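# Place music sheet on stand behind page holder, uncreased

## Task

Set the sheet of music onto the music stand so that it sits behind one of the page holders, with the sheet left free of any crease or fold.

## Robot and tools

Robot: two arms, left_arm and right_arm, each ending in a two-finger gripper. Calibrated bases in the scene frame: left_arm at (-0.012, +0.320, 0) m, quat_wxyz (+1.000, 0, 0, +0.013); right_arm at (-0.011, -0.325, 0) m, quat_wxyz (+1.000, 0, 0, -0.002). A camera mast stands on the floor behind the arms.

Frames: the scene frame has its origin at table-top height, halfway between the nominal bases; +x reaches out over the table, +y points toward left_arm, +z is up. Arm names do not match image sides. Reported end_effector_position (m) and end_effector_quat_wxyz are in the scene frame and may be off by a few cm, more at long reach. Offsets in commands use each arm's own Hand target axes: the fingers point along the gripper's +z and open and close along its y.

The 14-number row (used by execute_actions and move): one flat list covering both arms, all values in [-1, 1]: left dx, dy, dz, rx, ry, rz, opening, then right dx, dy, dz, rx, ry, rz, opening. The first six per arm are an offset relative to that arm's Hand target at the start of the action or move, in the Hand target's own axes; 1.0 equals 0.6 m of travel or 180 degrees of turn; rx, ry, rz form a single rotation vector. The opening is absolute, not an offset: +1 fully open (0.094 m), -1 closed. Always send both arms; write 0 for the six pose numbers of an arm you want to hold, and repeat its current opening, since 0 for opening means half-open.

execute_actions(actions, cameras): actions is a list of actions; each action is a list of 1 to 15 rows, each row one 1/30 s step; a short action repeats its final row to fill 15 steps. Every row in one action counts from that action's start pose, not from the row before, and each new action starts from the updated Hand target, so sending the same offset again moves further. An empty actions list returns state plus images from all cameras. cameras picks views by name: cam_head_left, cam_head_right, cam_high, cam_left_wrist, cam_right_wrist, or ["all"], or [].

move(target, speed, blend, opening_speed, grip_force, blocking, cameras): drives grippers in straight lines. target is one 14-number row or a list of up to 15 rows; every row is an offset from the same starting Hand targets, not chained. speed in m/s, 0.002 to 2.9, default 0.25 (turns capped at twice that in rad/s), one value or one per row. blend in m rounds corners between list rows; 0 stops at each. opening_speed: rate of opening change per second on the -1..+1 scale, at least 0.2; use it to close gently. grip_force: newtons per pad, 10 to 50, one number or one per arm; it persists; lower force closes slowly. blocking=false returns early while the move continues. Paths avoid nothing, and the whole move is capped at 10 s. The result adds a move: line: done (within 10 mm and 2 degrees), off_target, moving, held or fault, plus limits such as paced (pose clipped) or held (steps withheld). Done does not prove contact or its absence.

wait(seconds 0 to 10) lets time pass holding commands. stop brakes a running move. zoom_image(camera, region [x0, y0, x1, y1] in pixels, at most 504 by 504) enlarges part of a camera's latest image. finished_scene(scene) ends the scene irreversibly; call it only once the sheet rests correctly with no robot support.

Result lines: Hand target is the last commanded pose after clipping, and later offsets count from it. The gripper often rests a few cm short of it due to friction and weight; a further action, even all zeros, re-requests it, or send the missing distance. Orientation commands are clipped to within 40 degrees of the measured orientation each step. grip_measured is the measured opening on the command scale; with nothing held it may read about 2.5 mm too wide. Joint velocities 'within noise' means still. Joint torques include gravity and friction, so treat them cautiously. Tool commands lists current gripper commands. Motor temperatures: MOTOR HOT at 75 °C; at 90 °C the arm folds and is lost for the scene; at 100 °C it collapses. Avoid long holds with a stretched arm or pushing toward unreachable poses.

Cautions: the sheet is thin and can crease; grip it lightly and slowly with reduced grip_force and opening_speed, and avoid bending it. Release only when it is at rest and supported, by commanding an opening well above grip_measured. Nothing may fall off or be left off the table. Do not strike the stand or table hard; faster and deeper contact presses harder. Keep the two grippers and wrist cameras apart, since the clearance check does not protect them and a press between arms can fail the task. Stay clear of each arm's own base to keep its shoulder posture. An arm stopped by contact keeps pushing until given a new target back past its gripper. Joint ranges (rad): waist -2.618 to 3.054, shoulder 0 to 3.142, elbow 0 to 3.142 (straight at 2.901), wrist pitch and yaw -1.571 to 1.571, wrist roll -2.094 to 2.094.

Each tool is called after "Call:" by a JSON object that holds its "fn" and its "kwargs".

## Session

Call:
{"fn": "execute_actions", "kwargs": {"actions": []}}

Call:
{"fn": "zoom_image", "kwargs": {"camera": "cam_head_left", "region": [420, 0, 672, 230]}}

Call:
{"fn": "zoom_image", "kwargs": {"camera": "cam_head_right", "region": [400, 0, 700, 220]}}

Scene clock: 0.00 s.
left_arm: end_effector_position=(+0.3712, +0.3314, +0.4072) grip_measured=+1.000 end_effector_quat_wxyz=(+0.707, -0.009, +0.707, +0.010) | right_arm: end_effector_position=(+0.2344, -0.1656, +0.4266) grip_measured=-0.993 end_effector_quat_wxyz=(+0.576, -0.132, +0.690, +0.418)
Joint positions: left_arm=[0 1.047 1.047 0 0 0 0.094] | right_arm=[0.218 0.781 1.031 -0.234 -0.604 0.449 0]
Joint velocities: within noise
Joint torques (N m): no reading
Motor temperatures (°C): left_arm=[19 20 22 24 20 19 19] | right_arm=[20 19 24 20 18 19 18]
Heat: left arm: 24 °C; right arm: 24 °C.
Hand target: left_arm +0.3679, +0.3313, +0.4178; +0.716, -0.009, +0.698, +0.010 | right_arm +0.2314, -0.1663, +0.4327; +0.582, -0.135, +0.684, +0.418
Tool commands: left_gripper/opening=+1.0 right_gripper/opening=-1.0

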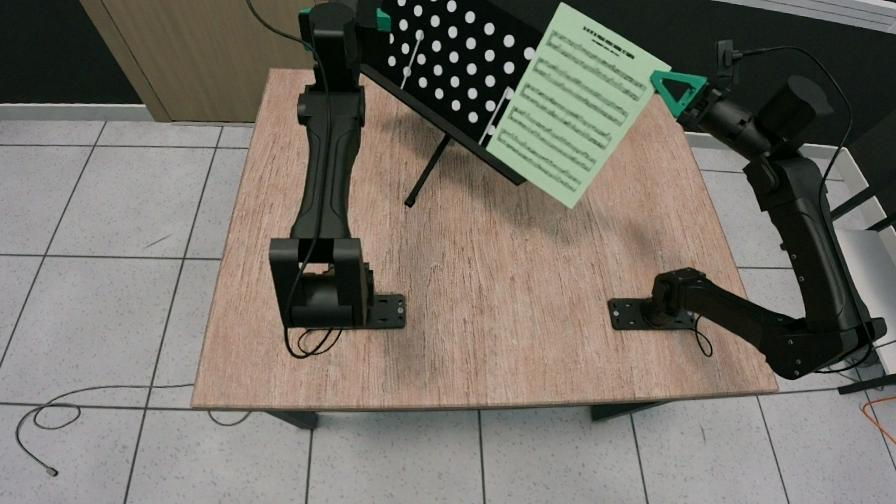

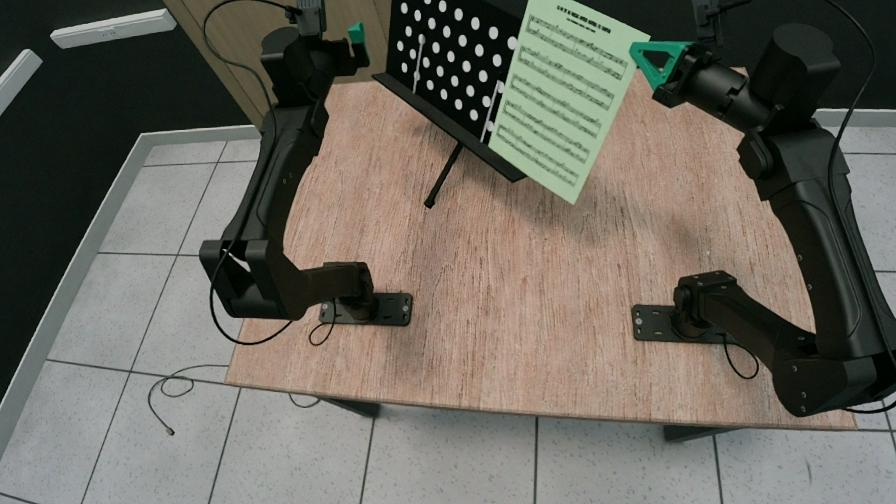

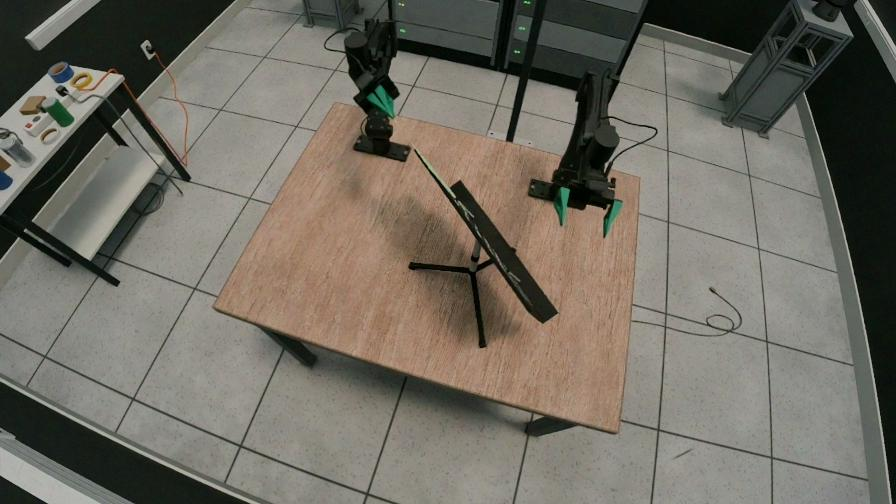

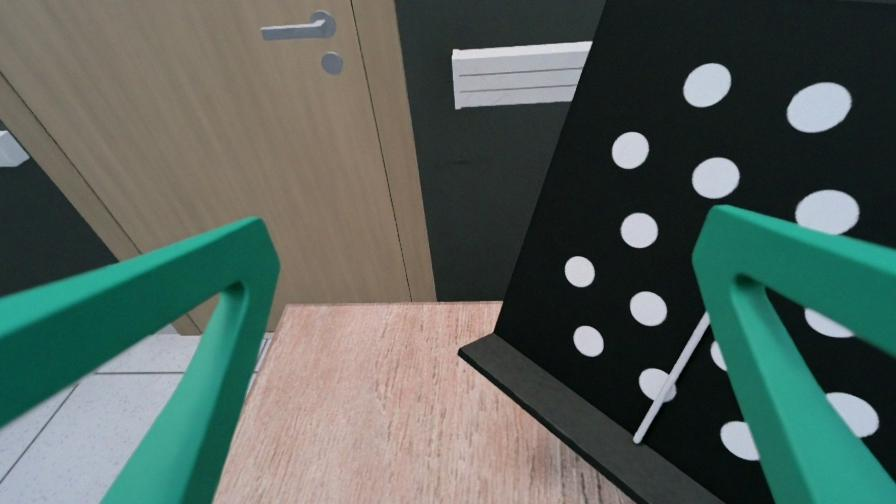

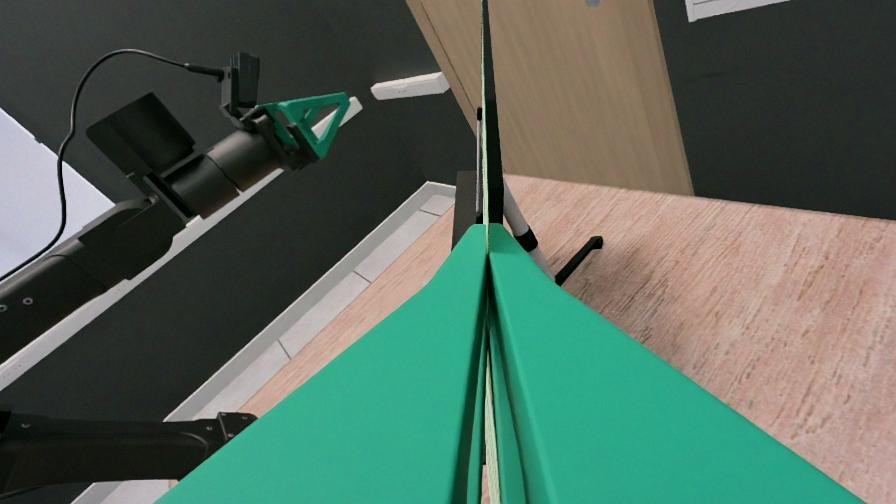

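Scaled by 2.000.

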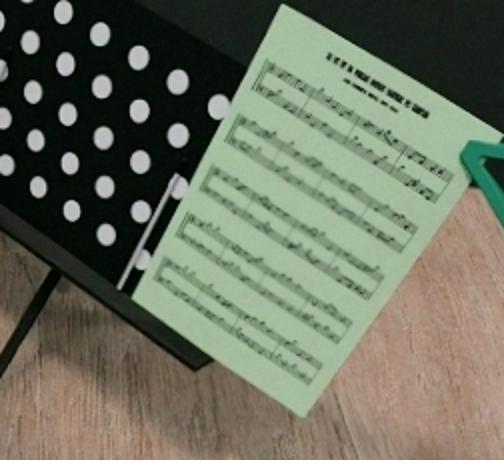

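Scaled by 1.680.

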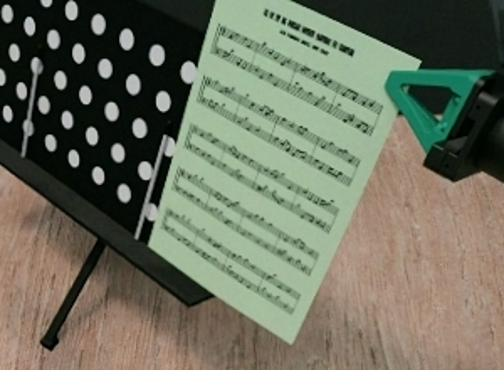

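Call:
{"fn": "move", "kwargs": {"target": [0.1417, -0.3955, -0.1735, 0.2435, 0.1402, 0.0508, -0.15, -0.05, 0.0133, -0.1, 0.0222, 0, 0, -1], "speed": 0.15, "cameras": ["all"]}}

Call:
{"fn": "zoom_image", "kwargs": {"camera": "cam_head_left", "region": [440, 0, 660, 230]}}

Call:
{"fn": "zoom_image", "kwargs": {"camera": "cam_right_wrist", "region": [420, 0, 560, 240]}}

Scene clock: 31.60 s.
left_arm: end_effector_position=(+0.2746, +0.0951, +0.3163) grip_measured=-0.149 end_effector_quat_wxyz=(+0.492, +0.307, +0.793, -0.187) | right_arm: end_effector_position=(+0.2033, -0.2155, +0.4498) grip_measured=-0.993 end_effector_quat_wxyz=(+0.575, -0.102, +0.707, +0.399)
Joint positions: left_arm=[-0.643 1.098 1.157 -0.523 0.104 0.058 0.04] | right_arm=[-0.172 0.72 1.184 -0.499 -0.927 0.435 0]
Joint torques (N m): left_arm=[-0.8 -3.32 10.4 1.79 0.12 -0.08] | right_arm=[-0.68 0.59 7.88 1.58 -0.14 -0.06]
Motor temperatures (°C): left_arm=[19 21 26 28 20 19 19] | right_arm=[20 19 27 26 18 19 18]
Heat: left arm: 28 °C; right arm: 27 °C.
Hand target: left_arm +0.2725, +0.0913, +0.3302; +0.500, +0.308, +0.785, -0.196 | right_arm +0.1936, -0.2142, +0.4615; +0.587, -0.115, +0.698, +0.394
Off the commanded pose: left_arm 0.014 m, 2 deg | right_arm 0.015 m, 2 deg.
move: off_target (left_arm, right_arm)

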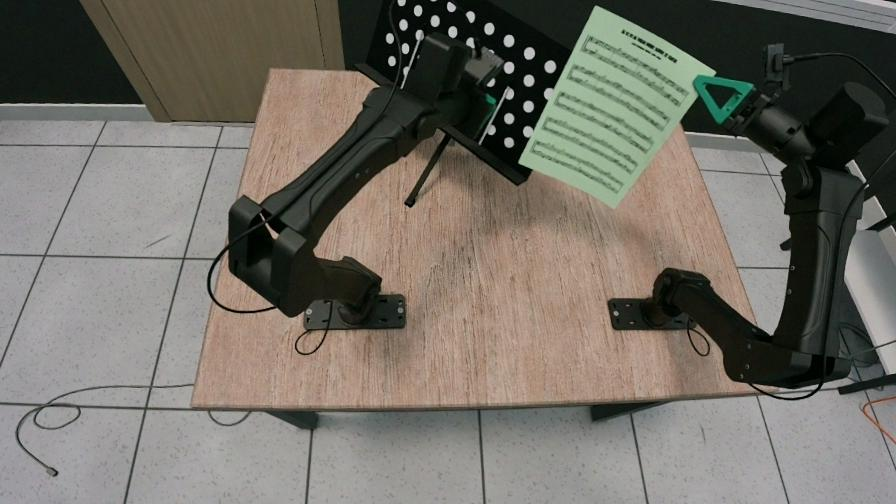

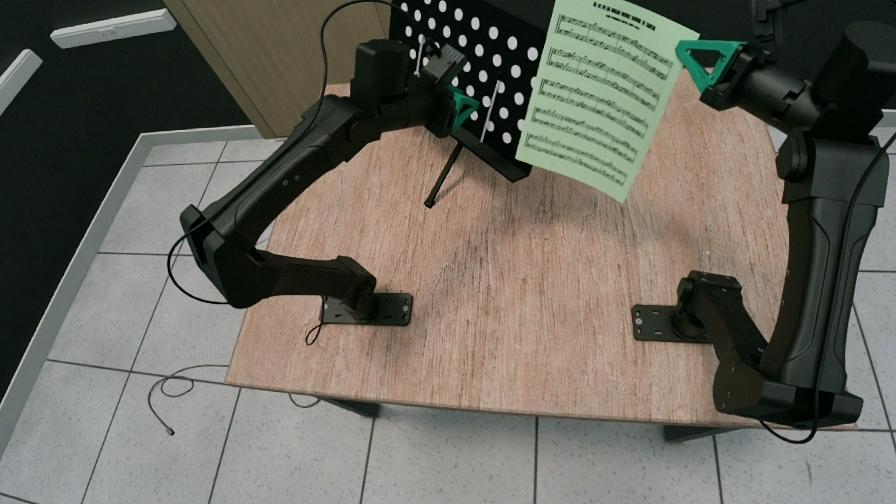

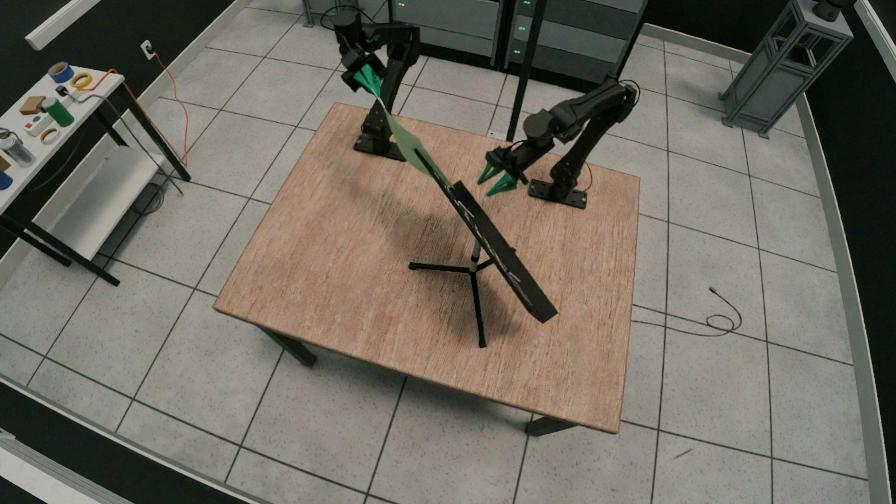

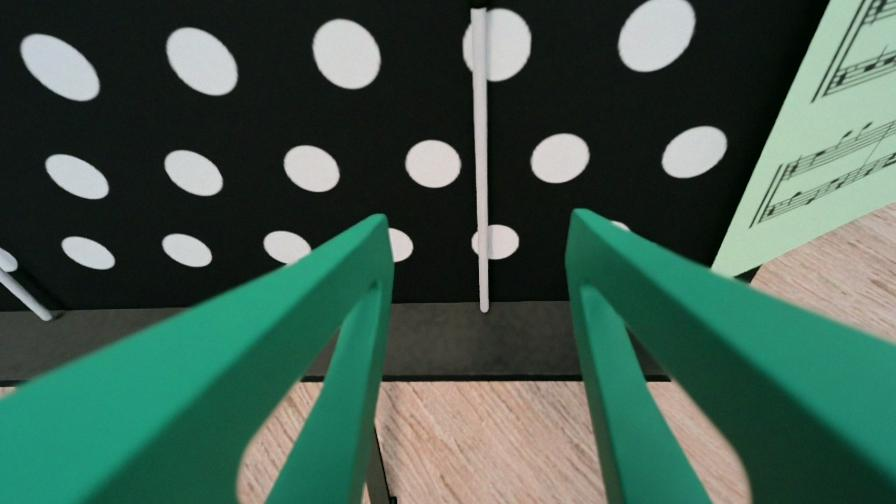

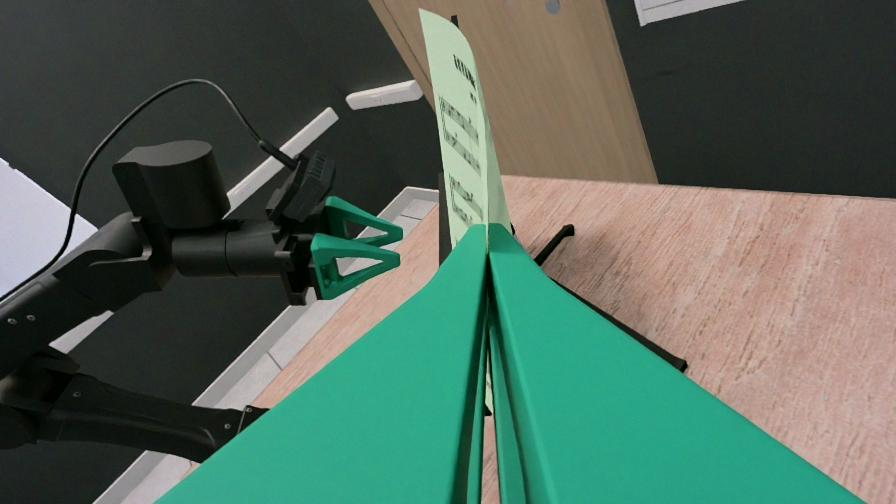

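Scaled by 2.191.

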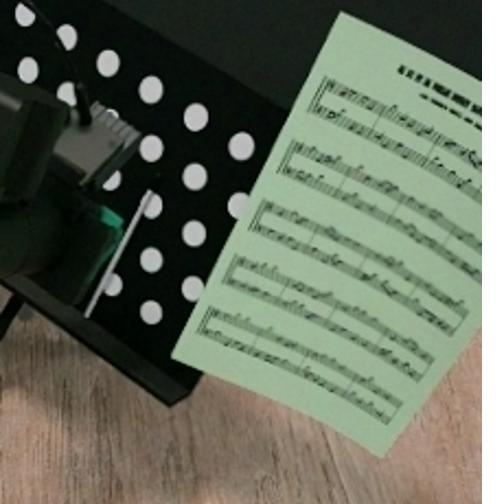

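Scaled by 2.100.

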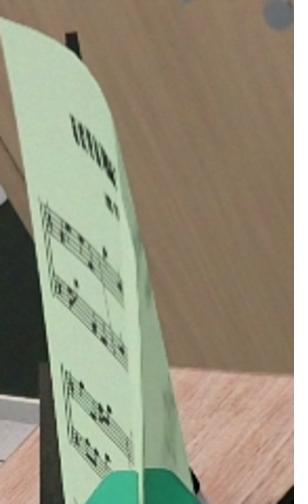

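Call:
{"fn": "move", "kwargs": {"target": [-0.0717, 0, 0.05, 0, 0, 0, -0.15, 0, 0.0233, 0, 0, 0, 0, -1], "speed": 0.1, "cameras": ["cam_left_wrist", "cam_right_wrist", "cam_head_left"]}}

Call:
{"fn": "zoom_image", "kwargs": {"camera": "cam_head_left", "region": [440, 0, 660, 230]}}

Call:
{"fn": "zoom_image", "kwargs": {"camera": "cam_right_wrist", "region": [420, 0, 560, 240]}}

Scene clock: 43.70 s.
left_arm: end_effector_position=(+0.3066, +0.0630, +0.3445) grip_measured=-0.149 end_effector_quat_wxyz=(+0.492, +0.310, +0.790, -0.193) | right_arm: end_effector_position=(+0.1940, -0.2058, +0.4558) grip_measured=-0.993 end_effector_quat_wxyz=(+0.573, -0.106, +0.707, +0.400)
Joint positions: left_arm=[-0.664 1.291 1.385 -0.553 0.099 0.048 0.04] | right_arm=[-0.076 0.709 1.218 -0.543 -0.839 0.435 0]
Joint torques (N m): left_arm=[-0.81 -4.79 10.4 1.84 -0.01 -0.03] | right_arm=[0.73 0.76 7.68 1.63 0.13 -0.06]
Heat: left arm: 29 °C; right arm: 28 °C.
Hand target: left_arm +0.3058, +0.0605, +0.3563; +0.500, +0.308, +0.785, -0.196 | right_arm +0.1849, -0.2049, +0.4674; +0.587, -0.115, +0.698, +0.394
Off the commanded pose: left_arm 0.012 m, 1 deg | right_arm 0.015 m, 2 deg.
move: off_target (left_arm, right_arm)
Images, in order (width x height): cam_head_left 896x504, cam_left_wrist 896x504, cam_right_wrist 896x504.

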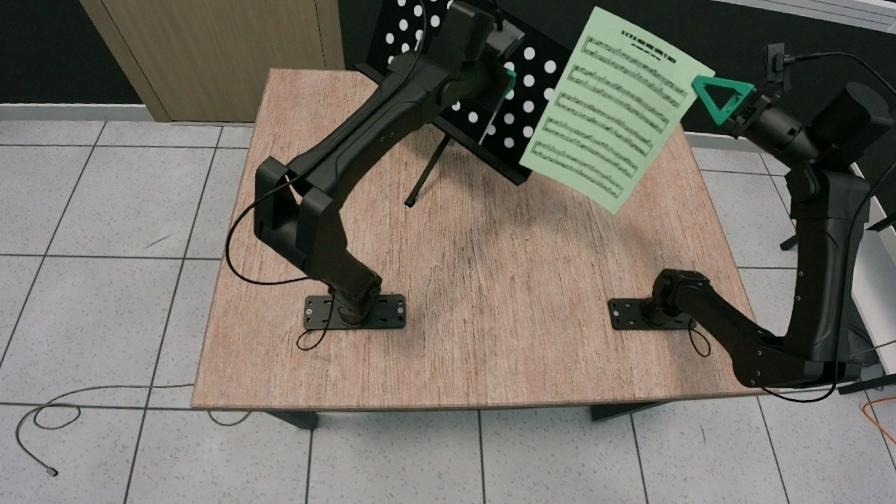

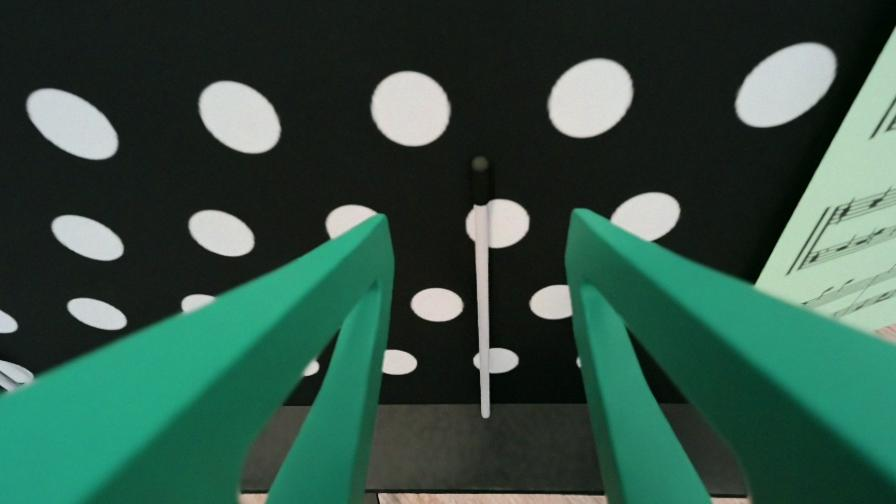

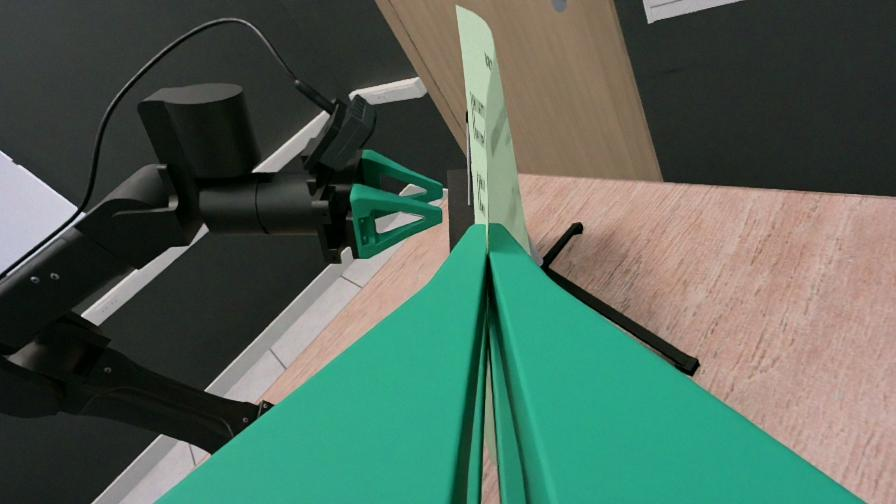

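Scaled by 2.191.

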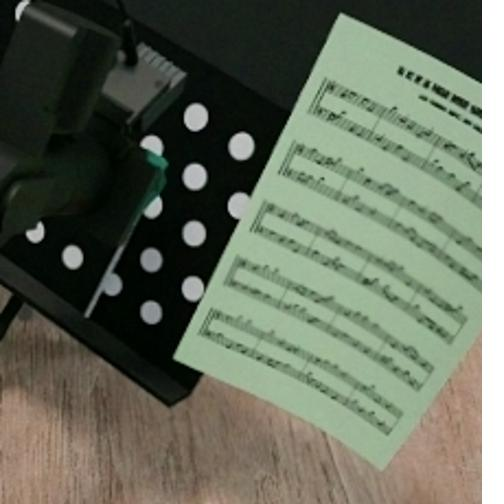

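Scaled by 2.100.

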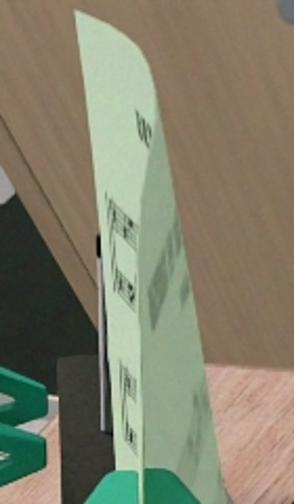

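Call:
{"fn": "move", "kwargs": {"target": [-0.004, 0, 0.045, 0, 0, 0, -0.15, 0, 0, 0, 0, 0, 0, -1], "speed": 0.06, "cameras": ["cam_left_wrist"]}}

Scene clock: 48.33 s.
left_arm: end_effector_position=(+0.3219, +0.0487, +0.3286) grip_measured=-0.149 end_effector_quat_wxyz=(+0.480, +0.312, +0.798, -0.190) | right_arm: end_effector_position=(+0.1940, -0.2058, +0.4557) grip_measured=-0.993 end_effector_quat_wxyz=(+0.573, -0.106, +0.707, +0.400)
Joint positions: left_arm=[-0.673 1.368 1.404 -0.524 0.09 0.044 0.04] | right_arm=[-0.076 0.709 1.218 -0.544 -0.838 0.435 0]
Joint torques (N m): left_arm=[-0.83 -5.27 10.3 2.13 -0.04 -0.02] | right_arm=[0.77 0.77 7.72 1.64 0.12 -0.05]
Heat: left arm: 29 °C; right arm: 28 °C.
Hand target: left_arm +0.3245, +0.0431, +0.3469; +0.500, +0.308, +0.786, -0.196 | right_arm +0.1849, -0.2049, +0.4673; +0.587, -0.115, +0.698, +0.394
Off the commanded pose: left_arm 0.019 m, 3 deg | right_arm 0.015 m, 2 deg.
move: off_target (left_arm, right_arm)
Images, in order (width x height): cam_left_wrist 896x504.

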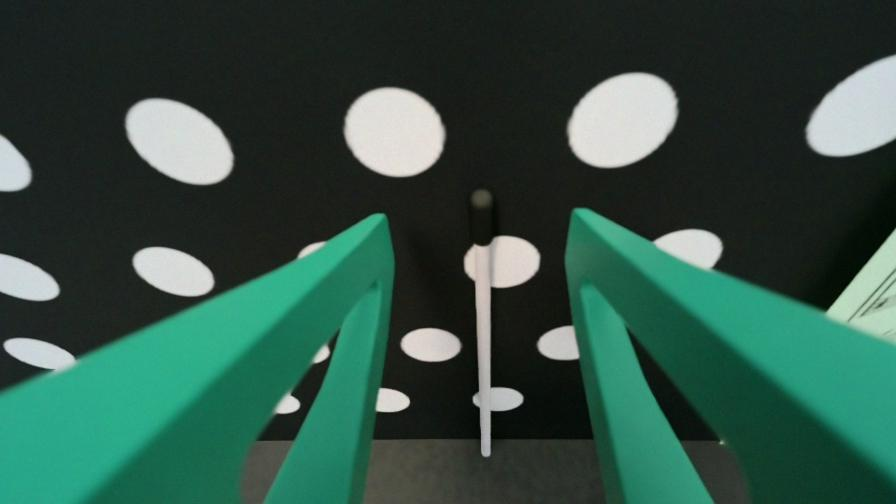

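Call:
{"fn": "move", "kwargs": {"target": [-0.01, 0, 0.0167, 0, 0, 0, -0.15, 0, 0, 0, 0, 0, 0, -1], "speed": 0.04, "cameras": ["cam_left_wrist"]}}

Scene clock: 52.37 s.
left_arm: end_effector_position=(+0.3301, +0.0409, +0.3304) grip_measured=-0.149 end_effector_quat_wxyz=(+0.481, +0.312, +0.797, -0.190) | right_arm: end_effector_position=(+0.1940, -0.2058, +0.4557) grip_measured=-0.993 end_effector_quat_wxyz=(+0.573, -0.106, +0.707, +0.400)
Joint positions: left_arm=[-0.677 1.41 1.443 -0.519 0.087 0.043 0.04] | right_arm=[-0.076 0.709 1.218 -0.544 -0.838 0.435 0]
Joint torques (N m): left_arm=[-0.85 -5.52 10.45 2.11 -0.09 -0.07] | right_arm=[0.76 0.75 7.68 1.63 0.11 -0.05]
Heat: left arm: 30 °C; right arm: 28 °C.
Hand target: left_arm +0.3330, +0.0352, +0.3484; +0.500, +0.308, +0.785, -0.196 | right_arm +0.1849, -0.2049, +0.4673; +0.587, -0.115, +0.698, +0.394
Off the commanded pose: left_arm 0.019 m, 3 deg | right_arm 0.015 m, 2 deg.
move: off_target (left_arm, right_arm)
Images, in order (width x height): cam_left_wrist 896x504.

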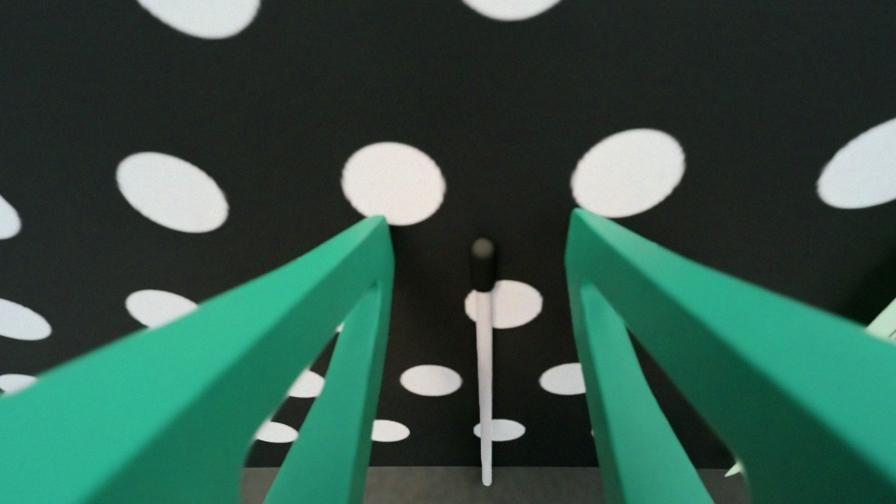

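Call:
{"fn": "move", "kwargs": {"target": [[0,0,0,0,0,0,-1, 0,0,0,0,0,0,-1],[0,0,-0.025,0,0,0,-1, 0,0,0,0,0,0,-1]], "speed": 0.04, "opening_speed": 0.6, "grip_force": [25, 50], "cameras": ["cam_left_wrist", "cam_right_wrist", "cam_head_right"]}}

Scene clock: 58.13 s.
left_arm: end_effector_position=(+0.3293, +0.0418, +0.3309) grip_measured=-0.913 end_effector_quat_wxyz=(+0.480, +0.312, +0.798, -0.190) | right_arm: end_effector_position=(+0.1940, -0.2058, +0.4557) grip_measured=-0.993 end_effector_quat_wxyz=(+0.573, -0.106, +0.707, +0.400)
Joint positions: left_arm=[-0.677 1.407 1.443 -0.524 0.086 0.042 0.004] | right_arm=[-0.076 0.709 1.218 -0.544 -0.838 0.435 0]
Joint torques (N m): left_arm=[-0.35 -8.83 9.63 1.77 0.03 -0.05] | right_arm=[0.7 0.76 7.69 1.64 0.12 -0.06]
Heat: left arm: 30 °C; right arm: 28 °C.
Hand target: left_arm +0.3231, +0.0445, +0.3546; +0.500, +0.308, +0.785, -0.196 | right_arm +0.1849, -0.2049, +0.4673; +0.587, -0.115, +0.698, +0.394
Off the commanded pose: left_arm 0.025 m, 3 deg | right_arm 0.015 m, 2 deg.
grip_force (N): 25, 50
move: off_target (left_arm, right_arm)
Images, in order (width x height): cam_head_right 896x504, cam_left_wrist 896x504, cam_right_wrist 896x504.

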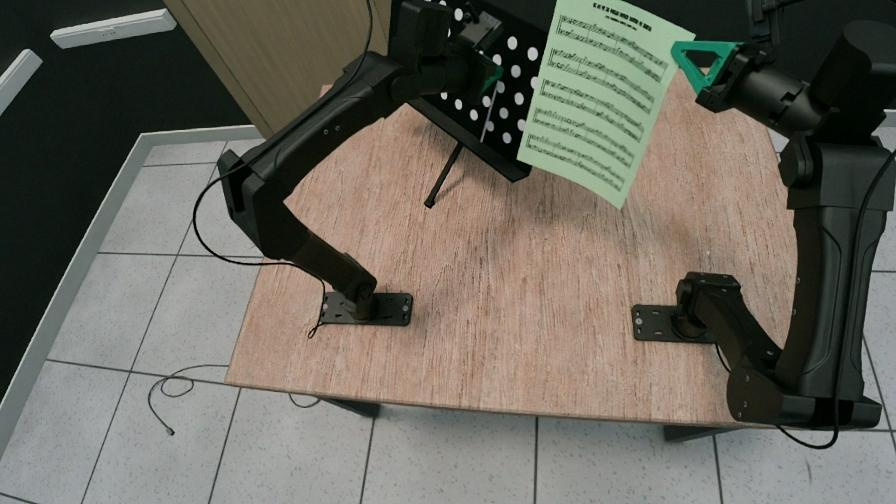

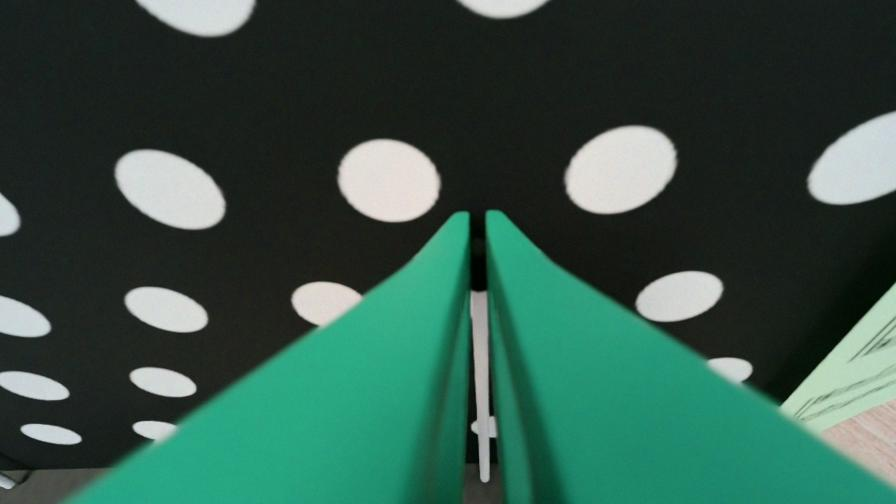

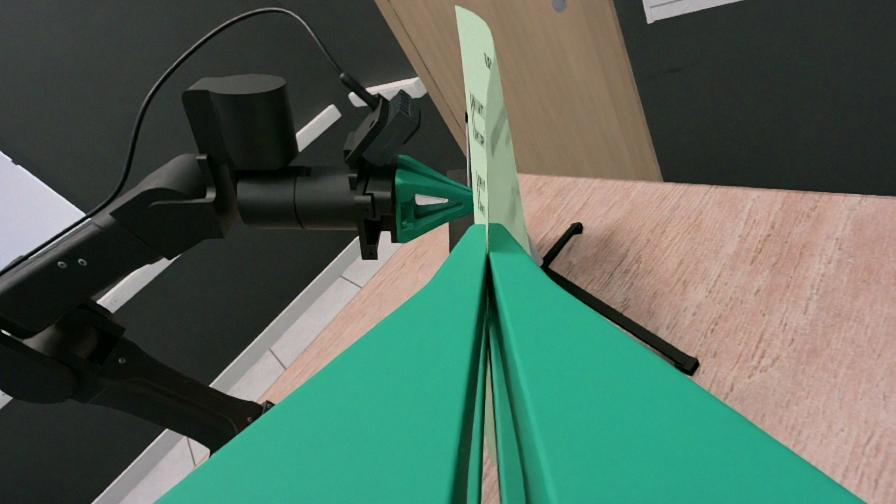

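Call:
{"fn": "move", "kwargs": {"target": [0.02, 0, -0.058, 0, 0, 0, -1, 0, 0.0133, 0, 0, 0, 0, -1], "speed": 0.05, "cameras": ["all"]}}

Call:
{"fn": "zoom_image", "kwargs": {"camera": "cam_right_wrist", "region": [420, 0, 560, 240]}}

Call:
{"fn": "zoom_image", "kwargs": {"camera": "cam_high", "region": [360, 70, 560, 330]}}

Scene clock: 68.23 s.
left_arm: end_effector_position=(+0.3010, +0.0661, +0.3422) grip_measured=-0.913 end_effector_quat_wxyz=(+0.481, +0.309, +0.799, -0.186) | right_arm: end_effector_position=(+0.1908, -0.1996, +0.4579) grip_measured=-0.993 end_effector_quat_wxyz=(+0.571, -0.106, +0.709, +0.399)
Joint positions: left_arm=[-0.675 1.287 1.403 -0.606 0.08 0.042 0.004] | right_arm=[0.006 0.709 1.237 -0.568 -0.756 0.435 0]
Joint torques (N m): left_arm=[0.38 -7.86 6.82 2.02 0.26 -0.01] | right_arm=[0.73 0.46 7.68 1.68 0.11 -0.05]
Heat: left arm: 30 °C; right arm: 28 °C.
Hand target: left_arm +0.2961, +0.0693, +0.3585; +0.500, +0.308, +0.785, -0.196 | right_arm +0.1800, -0.1996, +0.4706; +0.587, -0.115, +0.698, +0.394
Off the commanded pose: left_arm 0.017 m, 3 deg | right_arm 0.017 m, 2 deg.
grip_force (N): 25, 50
move: off_target (left_arm, right_arm)

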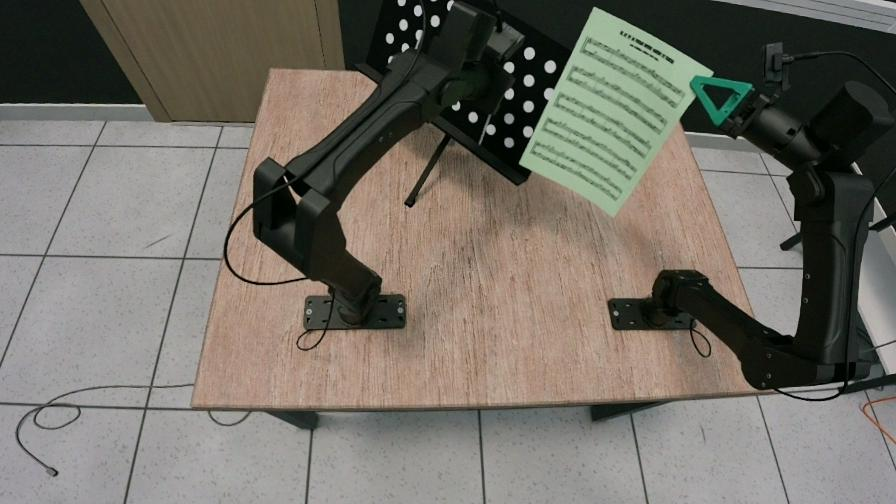

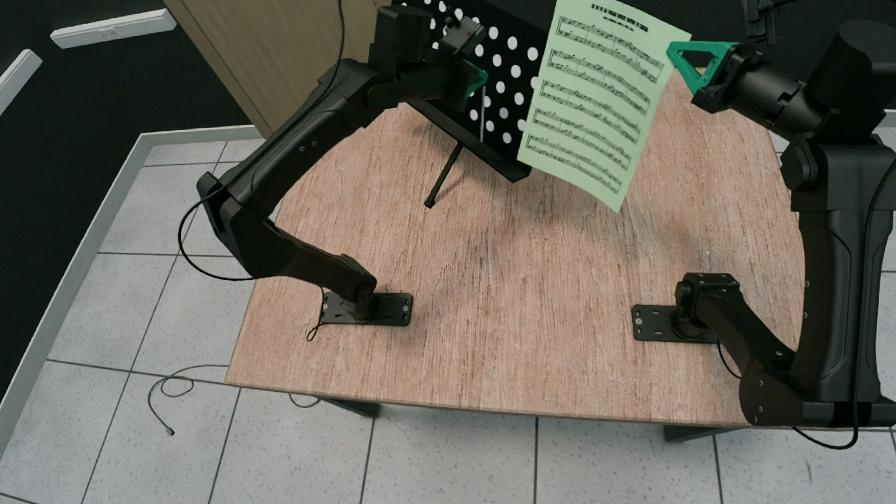

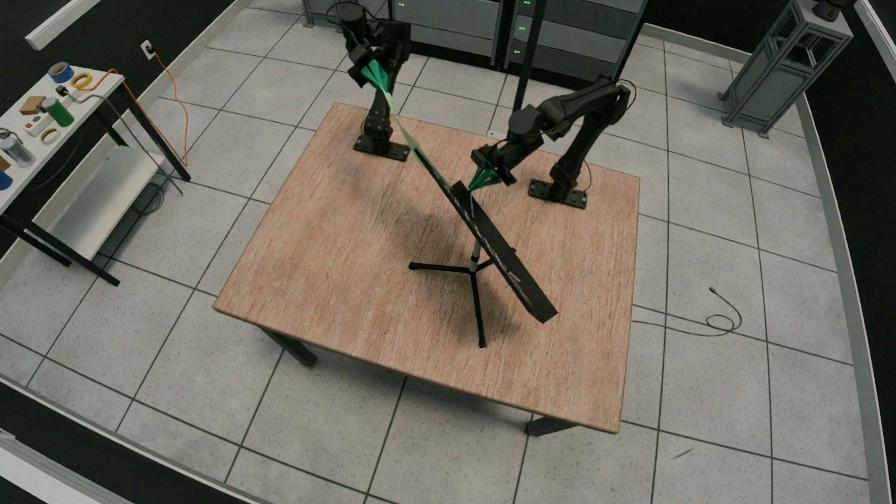

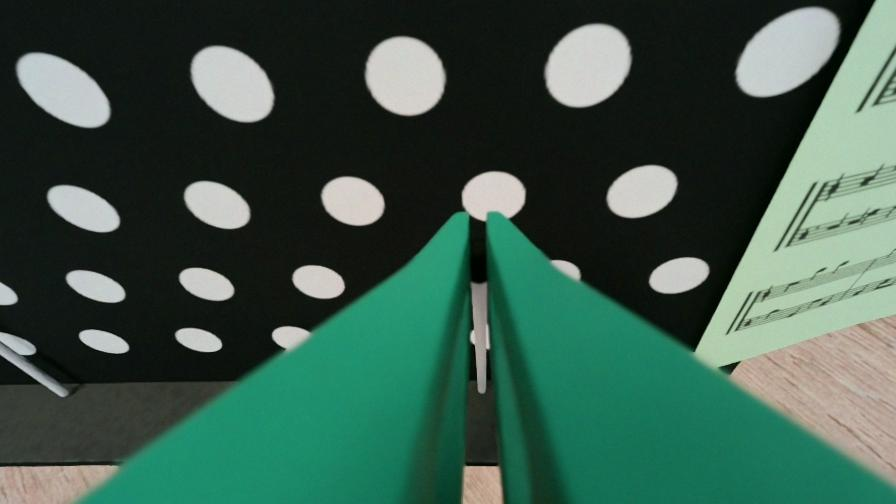

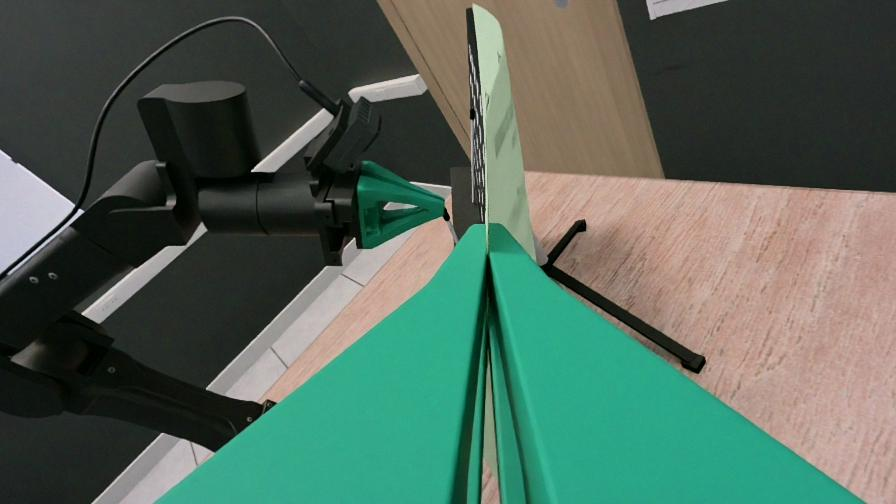

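Scaled by 2.100.

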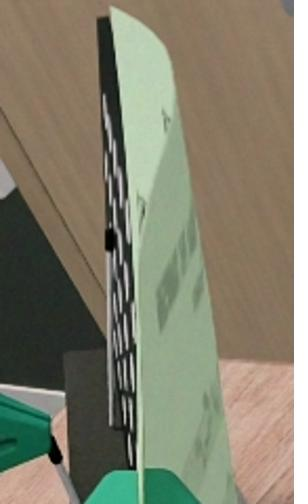

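Scaled by 1.938.

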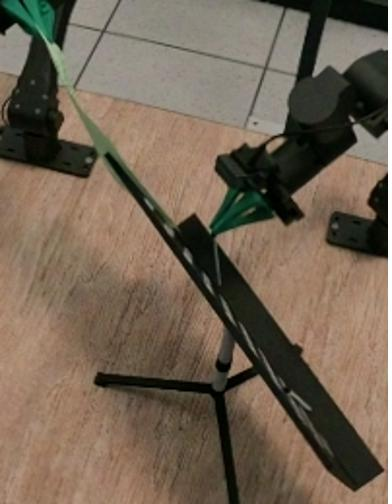

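Call:
{"fn": "move", "kwargs": {"target": [0, 0, 0, 0, 0, 0, -1, -0.0153, 0.0053, 0.1667, 0, 0, 0, -1], "speed": 0.08, "cameras": ["all"]}}

Call:
{"fn": "zoom_image", "kwargs": {"camera": "cam_right_wrist", "region": [420, 0, 560, 240]}}

Call:
{"fn": "zoom_image", "kwargs": {"camera": "cam_head_left", "region": [440, 0, 640, 230]}}

Call:
{"fn": "zoom_image", "kwargs": {"camera": "cam_high", "region": [360, 70, 560, 330]}}

Scene clock: 77.37 s.
left_arm: end_effector_position=(+0.3010, +0.0661, +0.3422) grip_measured=-0.913 end_effector_quat_wxyz=(+0.481, +0.309, +0.799, -0.186) | right_arm: end_effector_position=(+0.2570, -0.1307, +0.4585) grip_measured=-0.993 end_effector_quat_wxyz=(+0.566, -0.111, +0.718, +0.391)
Joint positions: left_arm=[-0.675 1.287 1.403 -0.606 0.08 0.042 0.004] | right_arm=[0.47 0.973 1.3 -0.383 -0.293 0.435 0]
Joint torques (N m): left_arm=[0.32 -8.1 6.87 2.1 0.23 0.05] | right_arm=[0.73 -1.02 9.01 2.19 0.13 -0.04]
Heat: left arm: 30 °C; right arm: 27 °C.
Hand target: left_arm +0.2961, +0.0693, +0.3585; +0.500, +0.308, +0.785, -0.196 | right_arm +0.2535, -0.1318, +0.4801; +0.587, -0.115, +0.698, +0.394
Off the commanded pose: left_arm 0.017 m, 3 deg | right_arm 0.022 m, 3 deg.
grip_force (N): 25, 50
move: off_target (left_arm, right_arm)

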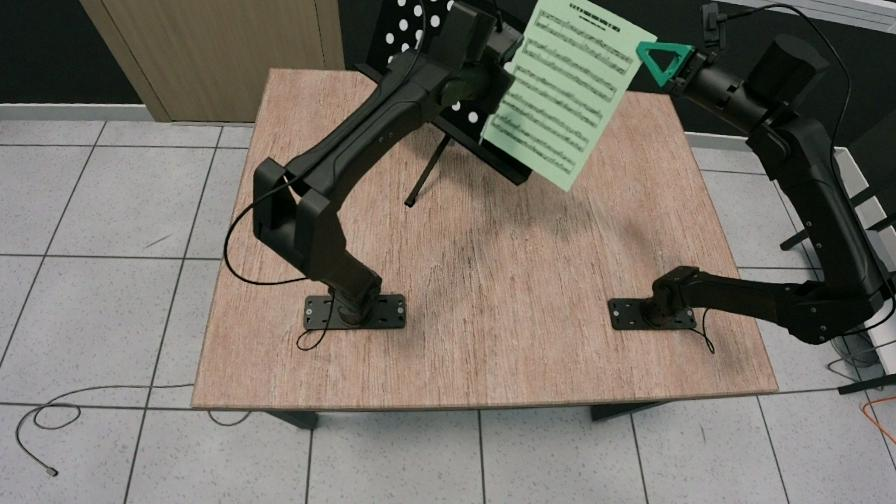

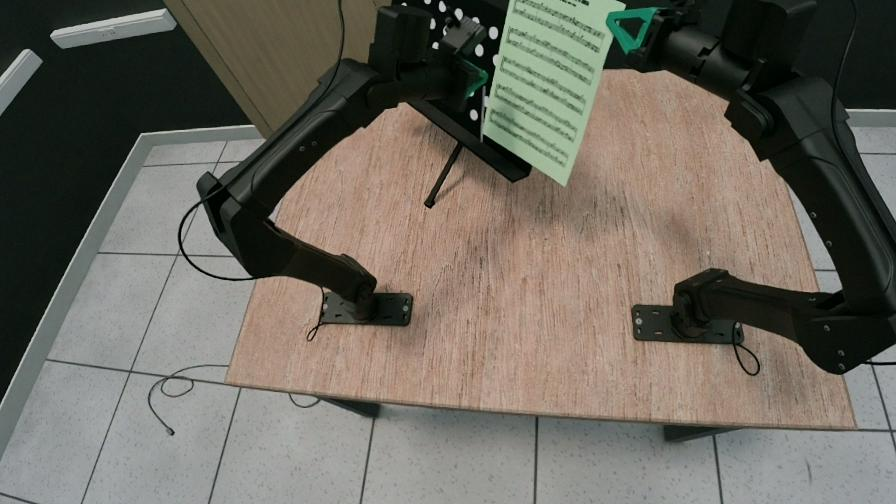

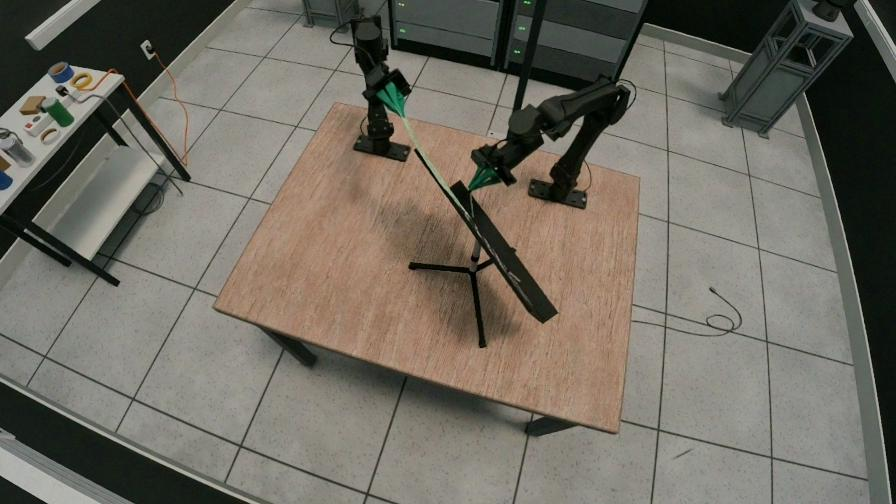

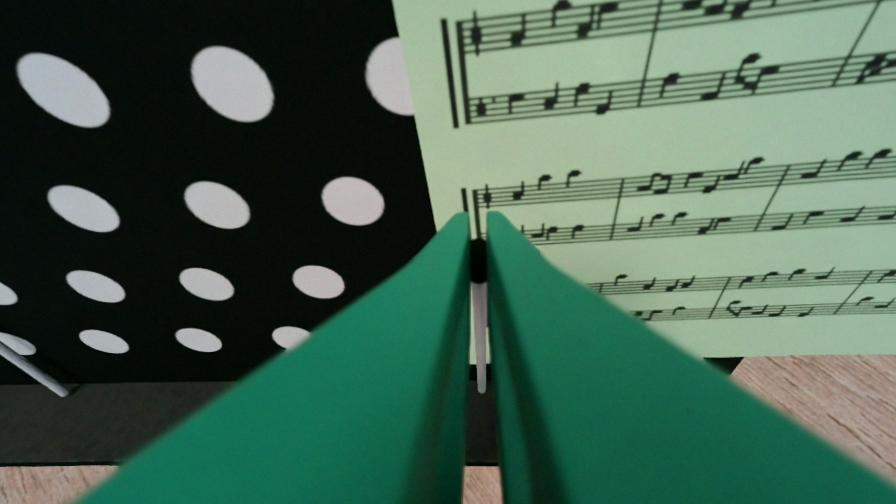

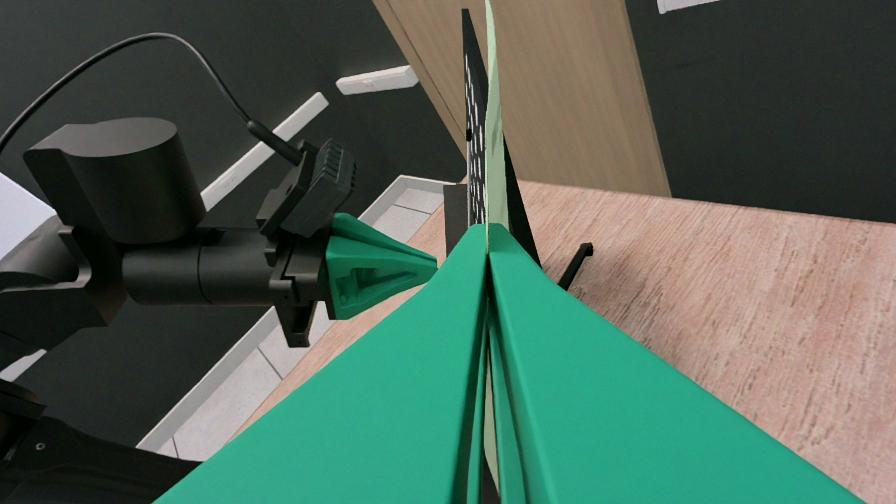

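Scaled by 2.100.

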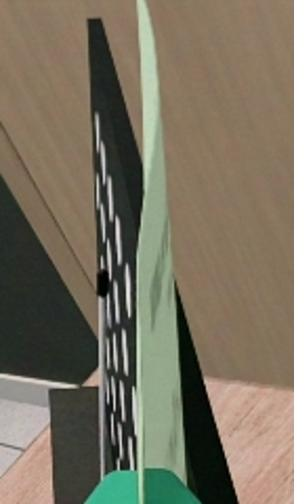

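Scaled by 2.191.

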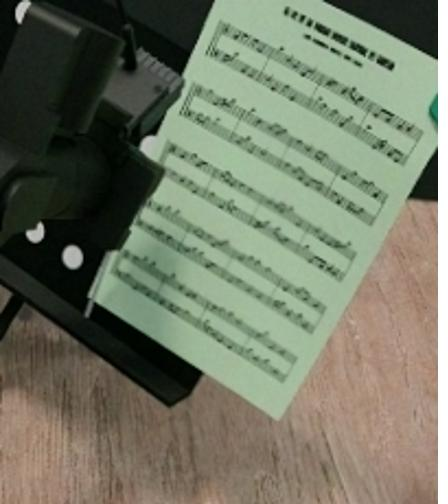

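Scaled by 1.938.

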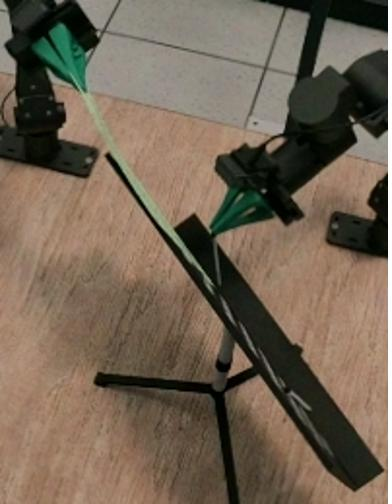

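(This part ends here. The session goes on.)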